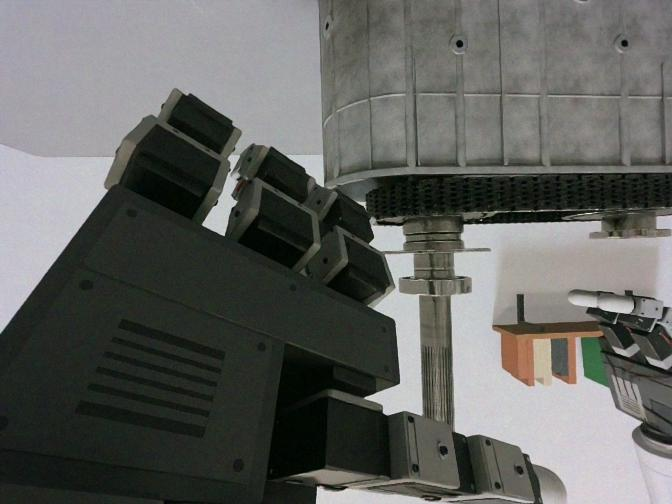

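Emit:
execute_actions(
  actions=[],
  cameras=["cam_right_wrist","cam_left_wrist","cam_head_left"],
)

Emit:
zoom_image(
  camera="cam_right_wrist",
  region=[340, 170, 560, 420],
)

Scene clock: 5716.73 s.
left_arm: end_effector_position=(+0.5100, +0.2498, +0.3889) hand_goal=(+1.000, +0.000, +1.000, +1.000, +1.000, +0.000, +1.000, +1.000, -0.380, +0.000, -0.700, -0.170, +0.900, +0.678, +0.226, +0.168) hand_measured=(+0.9910, -0.0052, +0.9760, +0.9977, +0.9910, -0.0081, +0.9747, +1.0000, -0.3645, -0.0008, -0.6959, -0.1655, +0.8975, +0.6767, +0.2183, +0.1672) hand_current_ma=(-6, +6, -15, +4, +1, +5, -23, +4, +21, -5, +1, +8, +6, -7, -5, +1) hand_state=(goal, goal, blocked, goal, goal, goal, blocked, goal, goal, goal, goal, goal, goal, goal, goal, goal) hand_current_limit=0.60 hand_speed=0.00 end_effector_quat_wxyz=(+0.000, +0.000, +0.991, -0.131) | right_arm: end_effector_position=(+0.2356, -0.1999, +0.2408) hand_goal=(+0.950, +0.000, +0.950, +0.950, +0.950, +0.000, +0.950, +0.950, +0.950, +0.000, +0.950, +0.950, +0.714, +0.678, +0.226, +0.168) hand_measured=(+0.9356, -0.0081, +0.9504, +0.9531, +0.9368, -0.0081, +0.9516, +0.9544, +0.9392, -0.0023, +0.9516, +0.9557, +0.7041, +0.6767, +0.2252, +0.1662) hand_current_ma=(+4, -13, -3, +4, -19, -25, +10, -5, -18, +13, -7, +7, -1, +0, +6, +6) hand_state=(goal, goal, goal, goal, goal, goal, goal, goal, goal, goal, goal, goal, goal, goal, goal, goal) hand_current_limit=0.40 hand_speed=0.00 end_effector_quat_wxyz=(+0.331, -0.435, +0.829, -0.114)
Joint positions: left_arm=[-0.198 -0.216 -1.174 -0.322 -0.934 0.004] | right_arm=[0.618 0.413 -0.138 -5.04 0.322 4.61]
Joint velocities: within noise
Joint torques (N m): left_arm=[0 28.51 -20.65 0.31 -0.06 -0.02] | right_arm=[0 4.95 -19.45 -0.12 0.72 0.03]
Motor temperatures (°C): left_arm=[29 30 34 32 35 31] | right_arm=[31 27 30 30 31 28]
Hand target: left_arm +0.5100, +0.2498, +0.3889; +0.000, +0.000, +0.991, -0.131 | right_arm +0.2356, -0.2000, +0.2408; +0.331, -0.436, +0.829, -0.114
Off the commanded pose: left_arm 0.000 m, 0 deg | right_arm 0.000 m, 0 deg.
Images, in order (width x height): cam_head_left 672x504, cam_left_wrist 672x504, cam_right_wrist 672x504.

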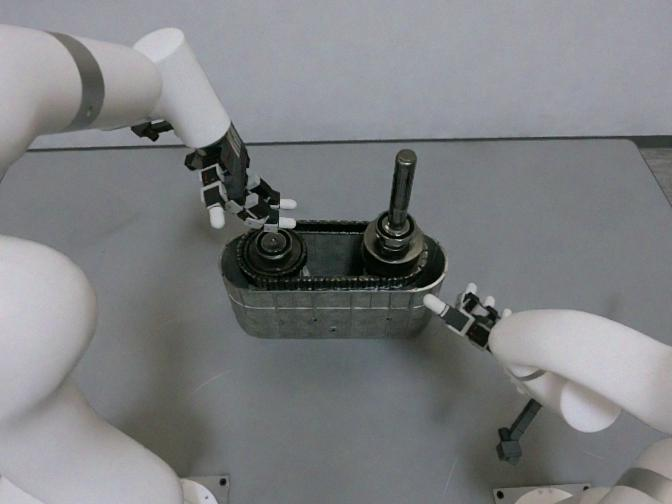

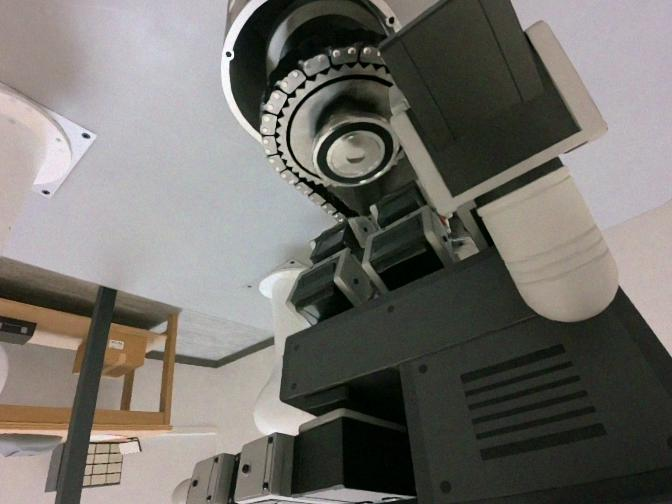

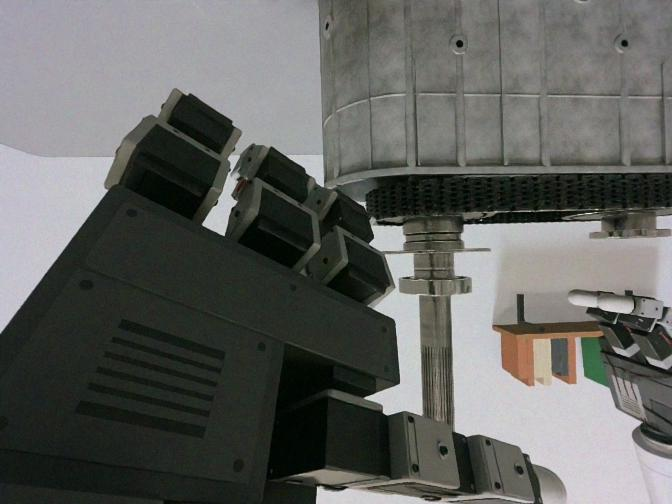

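Scaled by 2.016.

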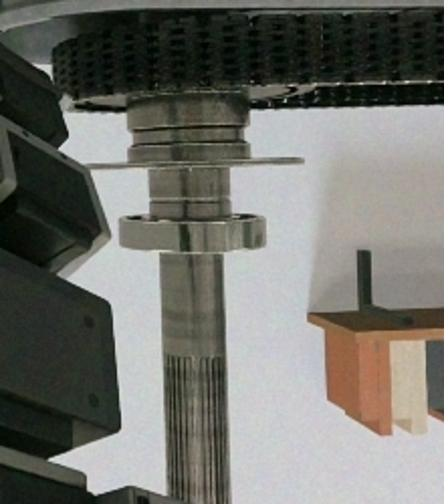

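Emit:
move(
  target=[-0.1,-0.0147,-0.2224,0,0,0,1,0,1,1,1,0,1,1,-0.38,0,-0.7,-0.17,0.9,0.678,0.226,0.168,0.6,0,-0.2436,-0.1313,-0.1675,0.274,-0.059,-0.204,0.75,0,0.58,0.7,0.75,0,0.58,0.7,0.75,0,0.58,0.7,0.714,0.678,0.226,0.168,0.4,0],
  speed=0.2,
  cameras=["cam_left_wrist"],
)

Scene clock: 5893.40 s.
left_arm: end_effector_position=(+0.5699, +0.2758, +0.5201) hand_goal=(+1.000, +0.000, +1.000, +1.000, +1.000, +0.000, +1.000, +1.000, -0.380, +0.000, -0.700, -0.170, +0.900, +0.678, +0.226, +0.168) hand_measured=(+0.9910, -0.0037, +0.9747, +0.9977, +0.9898, -0.0081, +0.9760, +1.0000, -0.3633, +0.0007, -0.6959, -0.1655, +0.8963, +0.6767, +0.2193, +0.1672) hand_current_ma=(-9, +8, -19, +4, -1, +4, -28, +3, +19, -2, +6, +11, +9, -1, -4, -1) hand_state=(goal, goal, blocked, goal, goal, goal, blocked, goal, goal, goal, goal, goal, goal, goal, goal, goal) hand_current_limit=0.60 hand_speed=0.00 end_effector_quat_wxyz=(+0.000, +0.000, +0.991, -0.131) | right_arm: end_effector_position=(+0.2801, -0.1401, +0.4199) hand_goal=(+0.750, +0.000, +0.580, +0.700, +0.750, +0.000, +0.580, +0.700, +0.750, +0.000, +0.580, +0.700, +0.714, +0.678, +0.226, +0.168) hand_measured=(+0.7245, -0.0081, +0.5693, +0.6920, +0.7257, -0.0081, +0.5680, +0.6920, +0.7281, -0.0037, +0.5693, +0.6932, +0.7029, +0.6767, +0.2242, +0.1662) hand_current_ma=(-11, +0, -6, -4, -21, -15, -21, -14, -19, -9, +0, -12, -4, -4, +5, -5) hand_state=(blocked, goal, goal, goal, blocked, goal, goal, goal, blocked, goal, goal, goal, goal, goal, goal, goal) hand_current_limit=0.40 hand_speed=0.00 end_effector_quat_wxyz=(+0.500, -0.500, +0.501, -0.500)
Joint positions: left_arm=[-0.134 -0.319 -1.595 -0.274 -1.254 -0.039] | right_arm=[1.247 0.362 -0.351 -4.953 1.366 4.025]
Joint torques (N m): left_arm=[0 32.16 -20.7 0.37 -0.05 -0.02] | right_arm=[0 7.7 -20.51 -0.93 1.32 0.06]
Hand target: left_arm +0.5699, +0.2758, +0.5201; +0.000, +0.000, +0.991, -0.131 | right_arm +0.2801, -0.1400, +0.4199; +0.500, -0.500, +0.501, -0.500
Off the commanded pose: left_arm 0.000 m, 0 deg | right_arm 0.000 m, 0 deg.
move: done

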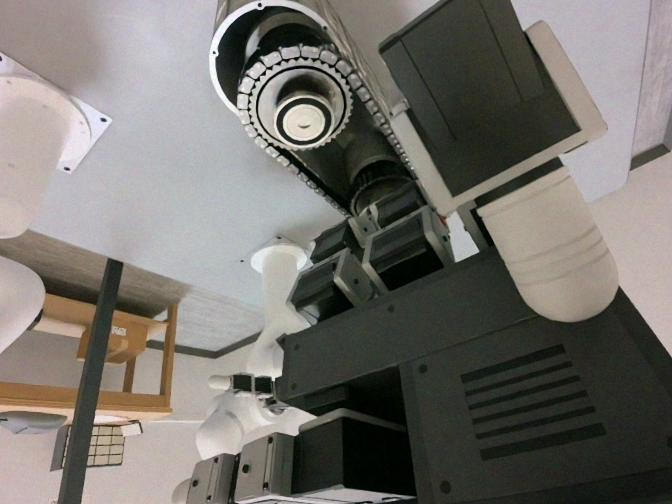

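Emit:
move(
  target=[
    [0,0,0,0,0,0,1,0,1,1,1,0,1,1,-0.38,0,-0.7,-0.17,0.9,0.678,0.226,0.168,0.6,0,0,0,0,0,0,0.5,0.75,0,0.58,0.7,0.75,0,0.58,0.7,0.75,0,0.58,0.7,0.714,0.678,0.226,0.168,0.4,0],
  ],
  speed=0.6,
)

Emit:
move(
  target=[
    [0,0,0,0,0,0,1,0,1,1,1,0,1,1,-0.38,0,-0.7,-0.17,0.9,0.678,0.226,0.168,0.6,0,0,0,0,0,0,0.5,0.75,0,0.58,0.7,0.75,0,0.58,0.7,0.75,0,0.58,0.7,0.714,0.678,0.226,0.168,0.4,0],
  ],
  speed=0.6,
  cameras=["cam_right_wrist","cam_left_wrist"],
)

Scene clock: 5901.73 s.
left_arm: end_effector_position=(+0.5699, +0.2758, +0.5201) hand_goal=(+1.000, +0.000, +1.000, +1.000, +1.000, +0.000, +1.000, +1.000, -0.380, +0.000, -0.700, -0.170, +0.900, +0.678, +0.226, +0.168) hand_measured=(+0.9910, -0.0037, +0.9760, +0.9977, +0.9898, -0.0081, +0.9773, +1.0000, -0.3633, -0.0008, -0.6959, -0.1668, +0.8963, +0.6767, +0.2183, +0.1672) hand_current_ma=(-7, +4, -24, +2, -1, +4, -22, +7, +21, +0, +3, +12, +11, -2, -9, +0) hand_state=(goal, goal, blocked, goal, goal, goal, blocked, goal, goal, goal, goal, goal, goal, goal, goal, goal) hand_current_limit=0.60 hand_speed=0.00 end_effector_quat_wxyz=(+0.000, +0.000, +0.991, -0.131) | right_arm: end_effector_position=(+0.2801, -0.1400, +0.4199) hand_goal=(+0.750, +0.000, +0.580, +0.700, +0.750, +0.000, +0.580, +0.700, +0.750, +0.000, +0.580, +0.700, +0.714, +0.678, +0.226, +0.168) hand_measured=(+0.7438, -0.0081, +0.5744, +0.6945, +0.7450, -0.0081, +0.5744, +0.6945, +0.7450, -0.0023, +0.5744, +0.6932, +0.7142, +0.6767, +0.2242, +0.1672) hand_current_ma=(+7, -1, -2, -7, +1, +3, +12, +6, -1, -1, -6, -7, -6, -5, +1, -2) hand_state=(goal, goal, goal, goal, goal, goal, goal, goal, goal, goal, goal, goal, goal, goal, goal, goal) hand_current_limit=0.40 hand_speed=0.00 end_effector_quat_wxyz=(+0.707, +0.000, +0.708, +0.000)
Joint positions: left_arm=[-0.134 -0.319 -1.595 -0.274 -1.254 -0.039] | right_arm=[1.149 0.247 -0.115 -5.101 1.427 5.95]
Joint torques (N m): left_arm=[0 32.16 -20.7 0.37 -0.05 -0.02] | right_arm=[0 -4.53 -16.81 -0.44 1.62 1.82]
Hand target: left_arm +0.5699, +0.2758, +0.5201; +0.000, +0.000, +0.991, -0.131 | right_arm +0.2801, -0.1400, +0.4199; +0.707, +0.000, +0.708, +0.000
Off the commanded pose: left_arm 0.000 m, 0 deg | right_arm 0.000 m, 0 deg.
move: done

Scene clock: 5904.47 s.
left_arm: end_effector_position=(+0.5699, +0.2758, +0.5201) hand_goal=(+1.000, +0.000, +1.000, +1.000, +1.000, +0.000, +1.000, +1.000, -0.380, +0.000, -0.700, -0.170, +0.900, +0.678, +0.226, +0.168) hand_measured=(+0.9910, -0.0037, +0.9760, +0.9977, +0.9898, -0.0081, +0.9760, +1.0000, -0.3645, -0.0008, -0.6959, -0.1655, +0.8975, +0.6767, +0.2193, +0.1672) hand_current_ma=(-8, +6, -19, +9, +2, +5, -25, +3, +19, +2, +6, +9, +5, -6, -5, +2) hand_state=(goal, goal, blocked, goal, goal, goal, blocked, goal, goal, goal, goal, goal, goal, goal, goal, goal) hand_current_limit=0.60 hand_speed=0.00 end_effector_quat_wxyz=(+0.000, +0.000, +0.991, -0.131) | right_arm: end_effector_position=(+0.2802, -0.1404, +0.4206) hand_goal=(+0.750, +0.000, +0.580, +0.700, +0.750, +0.000, +0.580, +0.700, +0.750, +0.000, +0.580, +0.700, +0.714, +0.678, +0.226, +0.168) hand_measured=(+0.7571, -0.0081, +0.5821, +0.6958, +0.7547, -0.0066, +0.5808, +0.6971, +0.7547, -0.0037, +0.5795, +0.7009, +0.7192, +0.6777, +0.2242, +0.1672) hand_current_ma=(+7, -3, -15, +0, +14, -15, +18, -16, -9, -19, +12, -3, -4, +11, +14, +9) hand_state=(goal, goal, goal, goal, goal, goal, goal, goal, goal, goal, goal, goal, goal, goal, goal, goal) hand_current_limit=0.40 hand_speed=0.00 end_effector_quat_wxyz=(+0.303, +0.424, +0.816, +0.250)
Joint positions: left_arm=[-0.134 -0.319 -1.595 -0.274 -1.254 -0.039] | right_arm=[1.163 0.484 -0.289 -4.409 0.669 6.28]
Joint torques (N m): left_arm=[0 32.16 -20.7 0.37 -0.05 -0.02] | right_arm=[0 4.22 -21.05 -0.92 0.52 -0.03]
Hand target: left_arm +0.5699, +0.2758, +0.5201; +0.000, +0.000, +0.991, -0.131 | right_arm +0.2801, -0.1400, +0.4199; +0.434, +0.482, +0.640, +0.412
Off the commanded pose: left_arm 0.000 m, 0 deg | right_arm 0.001 m, 53 deg; orientation clipped.
joint sent to its limit (right arm) — joint 6 (wrist roll), upper limit. The joint targets are off in orientation, not in position.
move: off_target (right_arm); limits=paced
Images, in order (width x height): cam_left_wrist 672x504, cam_right_wrist 672x504.

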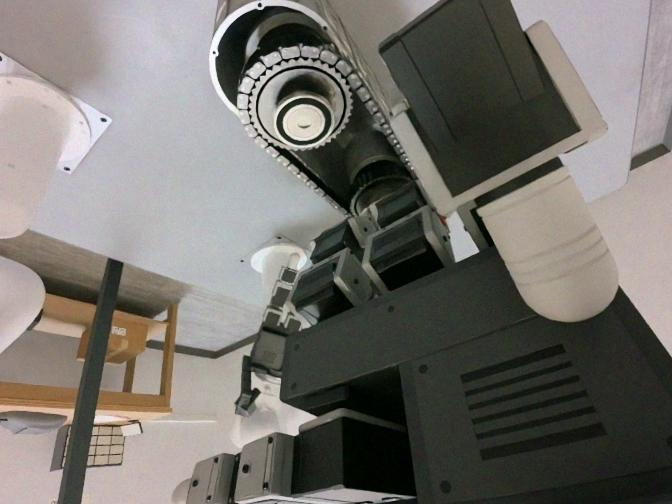

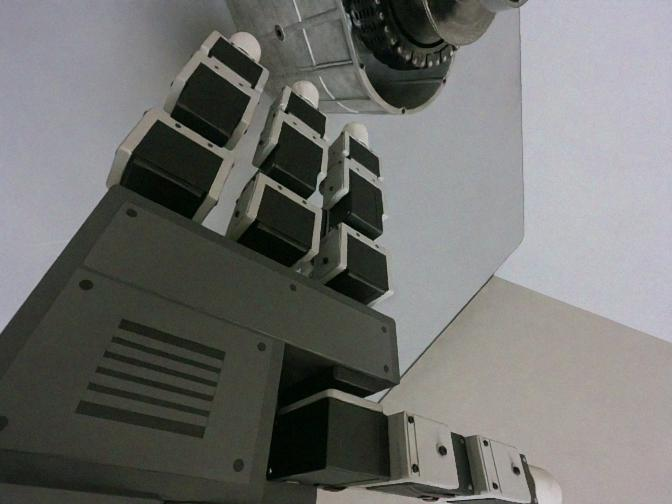

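Emit:
move(
  target=[
    [0,0,0,0,0,0,1,0,1,1,1,0,1,1,-0.38,0,-0.7,-0.17,0.9,0.678,0.226,0.168,0.6,0,0,0,0,-0.034,-0.101,-0.438,0.75,0,0.58,0.7,0.75,0,0.58,0.7,0.75,0,0.58,0.7,0.714,0.678,0.226,0.168,0.4,0],
  ],
  speed=0.6,
)

Emit:
move(
  target=[
    [0,0,0,0,0,0,1,0,1,1,1,0,1,1,-0.38,0,-0.7,-0.17,0.9,0.678,0.226,0.168,0.6,0,0,0,0,0,0,-0.7,0.75,0,0.58,0.7,0.75,0,0.58,0.7,0.75,0,0.58,0.7,0.714,0.678,0.226,0.168,0.4,0],
  ],
  speed=0.6,
)

Emit:
move(
  target=[
    [0,0,0,0,0,0,1,0,1,1,1,0,1,1,-0.38,0,-0.7,-0.17,0.9,0.678,0.226,0.168,0.6,0,0,0,0,0,0,-0.8,0.75,0,0.58,0.7,0.75,0,0.58,0.7,0.75,0,0.58,0.7,0.714,0.678,0.226,0.168,0.4,0],
  ],
  speed=0.6,
  cameras=["cam_right_wrist"],
)

Scene clock: 5918.47 s.
left_arm: end_effector_position=(+0.5699, +0.2758, +0.5201) hand_goal=(+1.000, +0.000, +1.000, +1.000, +1.000, +0.000, +1.000, +1.000, -0.380, +0.000, -0.700, -0.170, +0.900, +0.678, +0.226, +0.168) hand_measured=(+0.9910, -0.0037, +0.9760, +0.9977, +0.9898, -0.0066, +0.9760, +1.0000, -0.3645, -0.0008, -0.6959, -0.1668, +0.8975, +0.6777, +0.2183, +0.1672) hand_current_ma=(-4, +5, -15, +4, +3, +0, -24, +3, +18, +0, +4, +9, +10, -6, -5, -1) hand_state=(goal, goal, blocked, goal, goal, goal, blocked, goal, goal, goal, goal, goal, goal, goal, goal, goal) hand_current_limit=0.60 hand_speed=0.00 end_effector_quat_wxyz=(+0.000, +0.000, +0.991, -0.131) | right_arm: end_effector_position=(+0.2801, -0.1400, +0.4199) hand_goal=(+0.750, +0.000, +0.580, +0.700, +0.750, +0.000, +0.580, +0.700, +0.750, +0.000, +0.580, +0.700, +0.714, +0.678, +0.226, +0.168) hand_measured=(+0.7559, -0.0066, +0.5821, +0.6958, +0.7547, -0.0081, +0.5808, +0.6983, +0.7547, -0.0023, +0.5808, +0.7022, +0.7192, +0.6767, +0.2242, +0.1672) hand_current_ma=(+6, -4, -10, +12, -2, -5, +21, +9, -2, -10, -5, -2, -1, +14, +19, +3) hand_state=(goal, goal, goal, goal, goal, goal, goal, goal, goal, goal, goal, goal, goal, goal, goal, goal) hand_current_limit=0.40 hand_speed=0.00 end_effector_quat_wxyz=(+0.707, +0.001, +0.707, +0.000)
Joint positions: left_arm=[-0.134 -0.319 -1.595 -0.274 -1.254 -0.039] | right_arm=[1.15 0.247 -0.115 -5.101 1.427 5.95]
Joint torques (N m): left_arm=[0 32.16 -20.7 0.37 -0.05 -0.02] | right_arm=[0 7.93 -16.8 -0.44 1.62 -1.47]
Hand target: left_arm +0.5699, +0.2758, +0.5201; +0.000, +0.000, +0.991, -0.131 | right_arm +0.2801, -0.1400, +0.4199; +0.707, +0.001, +0.707, +0.000
Off the commanded pose: left_arm 0.000 m, 0 deg | right_arm 0.000 m, 0 deg.
move: done

Scene clock: 5920.93 s.
left_arm: end_effector_position=(+0.5699, +0.2758, +0.5201) hand_goal=(+1.000, +0.000, +1.000, +1.000, +1.000, +0.000, +1.000, +1.000, -0.380, +0.000, -0.700, -0.170, +0.900, +0.678, +0.226, +0.168) hand_measured=(+0.9910, -0.0037, +0.9760, +0.9965, +0.9910, -0.0081, +0.9760, +1.0000, -0.3645, -0.0008, -0.6959, -0.1668, +0.8963, +0.6767, +0.2183, +0.1681) hand_current_ma=(-8, +7, -20, +5, +4, +4, -28, +6, +15, -4, +5, +9, +6, -3, -7, +5) hand_state=(goal, goal, blocked, goal, goal, goal, blocked, goal, goal, goal, goal, goal, goal, goal, goal, goal) hand_current_limit=0.60 hand_speed=0.00 end_effector_quat_wxyz=(+0.000, +0.000, +0.991, -0.131) | right_arm: end_effector_position=(+0.2801, -0.1400, +0.4199) hand_goal=(+0.750, +0.000, +0.580, +0.700, +0.750, +0.000, +0.580, +0.700, +0.750, +0.000, +0.580, +0.700, +0.714, +0.678, +0.226, +0.168) hand_measured=(+0.7354, +0.0051, +0.5744, +0.6945, +0.7378, +0.0021, +0.5744, +0.6945, +0.7390, +0.0036, +0.5744, +0.6945, +0.7029, +0.6767, +0.2242, +0.1672) hand_current_ma=(+8, +3, -1, -17, -6, -5, +5, +14, -30, +1, +13, -13, -9, +5, +18, +3) hand_state=(goal, goal, goal, goal, goal, goal, goal, goal, goal, goal, goal, goal, goal, goal, goal, goal) hand_current_limit=0.40 hand_speed=0.00 end_effector_quat_wxyz=(-0.321, +0.630, -0.322, +0.630)
Joint positions: left_arm=[-0.134 -0.319 -1.595 -0.274 -1.254 -0.039] | right_arm=[1.302 0.188 -0.47 -4.919 1.412 3.443]
Joint torques (N m): left_arm=[0 32.16 -20.7 0.37 -0.05 -0.02] | right_arm=[0 13.13 -19.93 -0.92 1.37 -1.58]
Hand target: left_arm +0.5699, +0.2758, +0.5201; +0.000, +0.000, +0.991, -0.131 | right_arm +0.2801, -0.1400, +0.4199; -0.321, +0.630, -0.322, +0.630
Off the commanded pose: left_arm 0.000 m, 0 deg | right_arm 0.000 m, 0 deg.
move: done

Scene clock: 5923.67 s.
left_arm: end_effector_position=(+0.5699, +0.2758, +0.5201) hand_goal=(+1.000, +0.000, +1.000, +1.000, +1.000, +0.000, +1.000, +1.000, -0.380, +0.000, -0.700, -0.170, +0.900, +0.678, +0.226, +0.168) hand_measured=(+0.9910, -0.0037, +0.9760, +0.9990, +0.9898, -0.0066, +0.9760, +0.9990, -0.3645, -0.0008, -0.6946, -0.1655, +0.8975, +0.6767, +0.2193, +0.1681) hand_current_ma=(-3, +6, -14, +3, +1, +9, -26, +3, +13, -2, +3, +5, +8, +0, -8, +4) hand_state=(goal, goal, blocked, goal, goal, goal, blocked, goal, goal, goal, goal, goal, goal, goal, goal, goal) hand_current_limit=0.60 hand_speed=0.00 end_effector_quat_wxyz=(+0.000, +0.000, +0.991, -0.131) | right_arm: end_effector_position=(+0.2801, -0.1400, +0.4199) hand_goal=(+0.750, +0.000, +0.580, +0.700, +0.750, +0.000, +0.580, +0.700, +0.750, +0.000, +0.580, +0.700, +0.714, +0.678, +0.226, +0.168) hand_measured=(+0.7655, +0.0051, +0.5821, +0.6971, +0.7631, +0.0021, +0.5808, +0.6996, +0.7631, +0.0021, +0.5795, +0.7009, +0.7255, +0.6767, +0.2242, +0.1662) hand_current_ma=(+26, +4, -4, +8, +9, -12, -2, -12, +0, +13, +17, -5, +10, -4, +3, +12) hand_state=(goal, goal, goal, goal, goal, goal, goal, goal, goal, goal, goal, goal, goal, goal, goal, goal) hand_current_limit=0.40 hand_speed=0.00 end_effector_quat_wxyz=(+0.500, +0.501, +0.500, +0.500)
Joint positions: left_arm=[-0.134 -0.319 -1.595 -0.274 -1.254 -0.039] | right_arm=[1.295 -0.26 -0.374 -4.977 1.54 1.462]
Joint torques (N m): left_arm=[0 32.16 -20.7 0.37 -0.05 -0.02] | right_arm=[0 21.76 -12.54 -0.17 1.7 -1.75]
Hand target: left_arm +0.5699, +0.2758, +0.5201; +0.000, +0.000, +0.991, -0.131 | right_arm +0.2801, -0.1400, +0.4199; +0.500, +0.501, +0.500, +0.500
Off the commanded pose: left_arm 0.000 m, 0 deg | right_arm 0.000 m, 0 deg.
move: done

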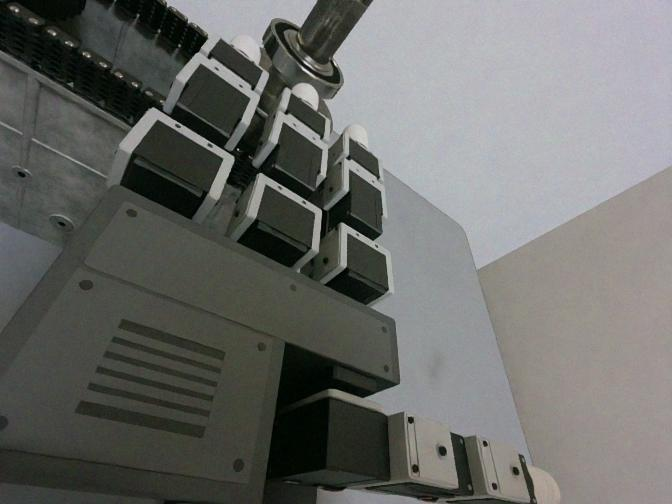

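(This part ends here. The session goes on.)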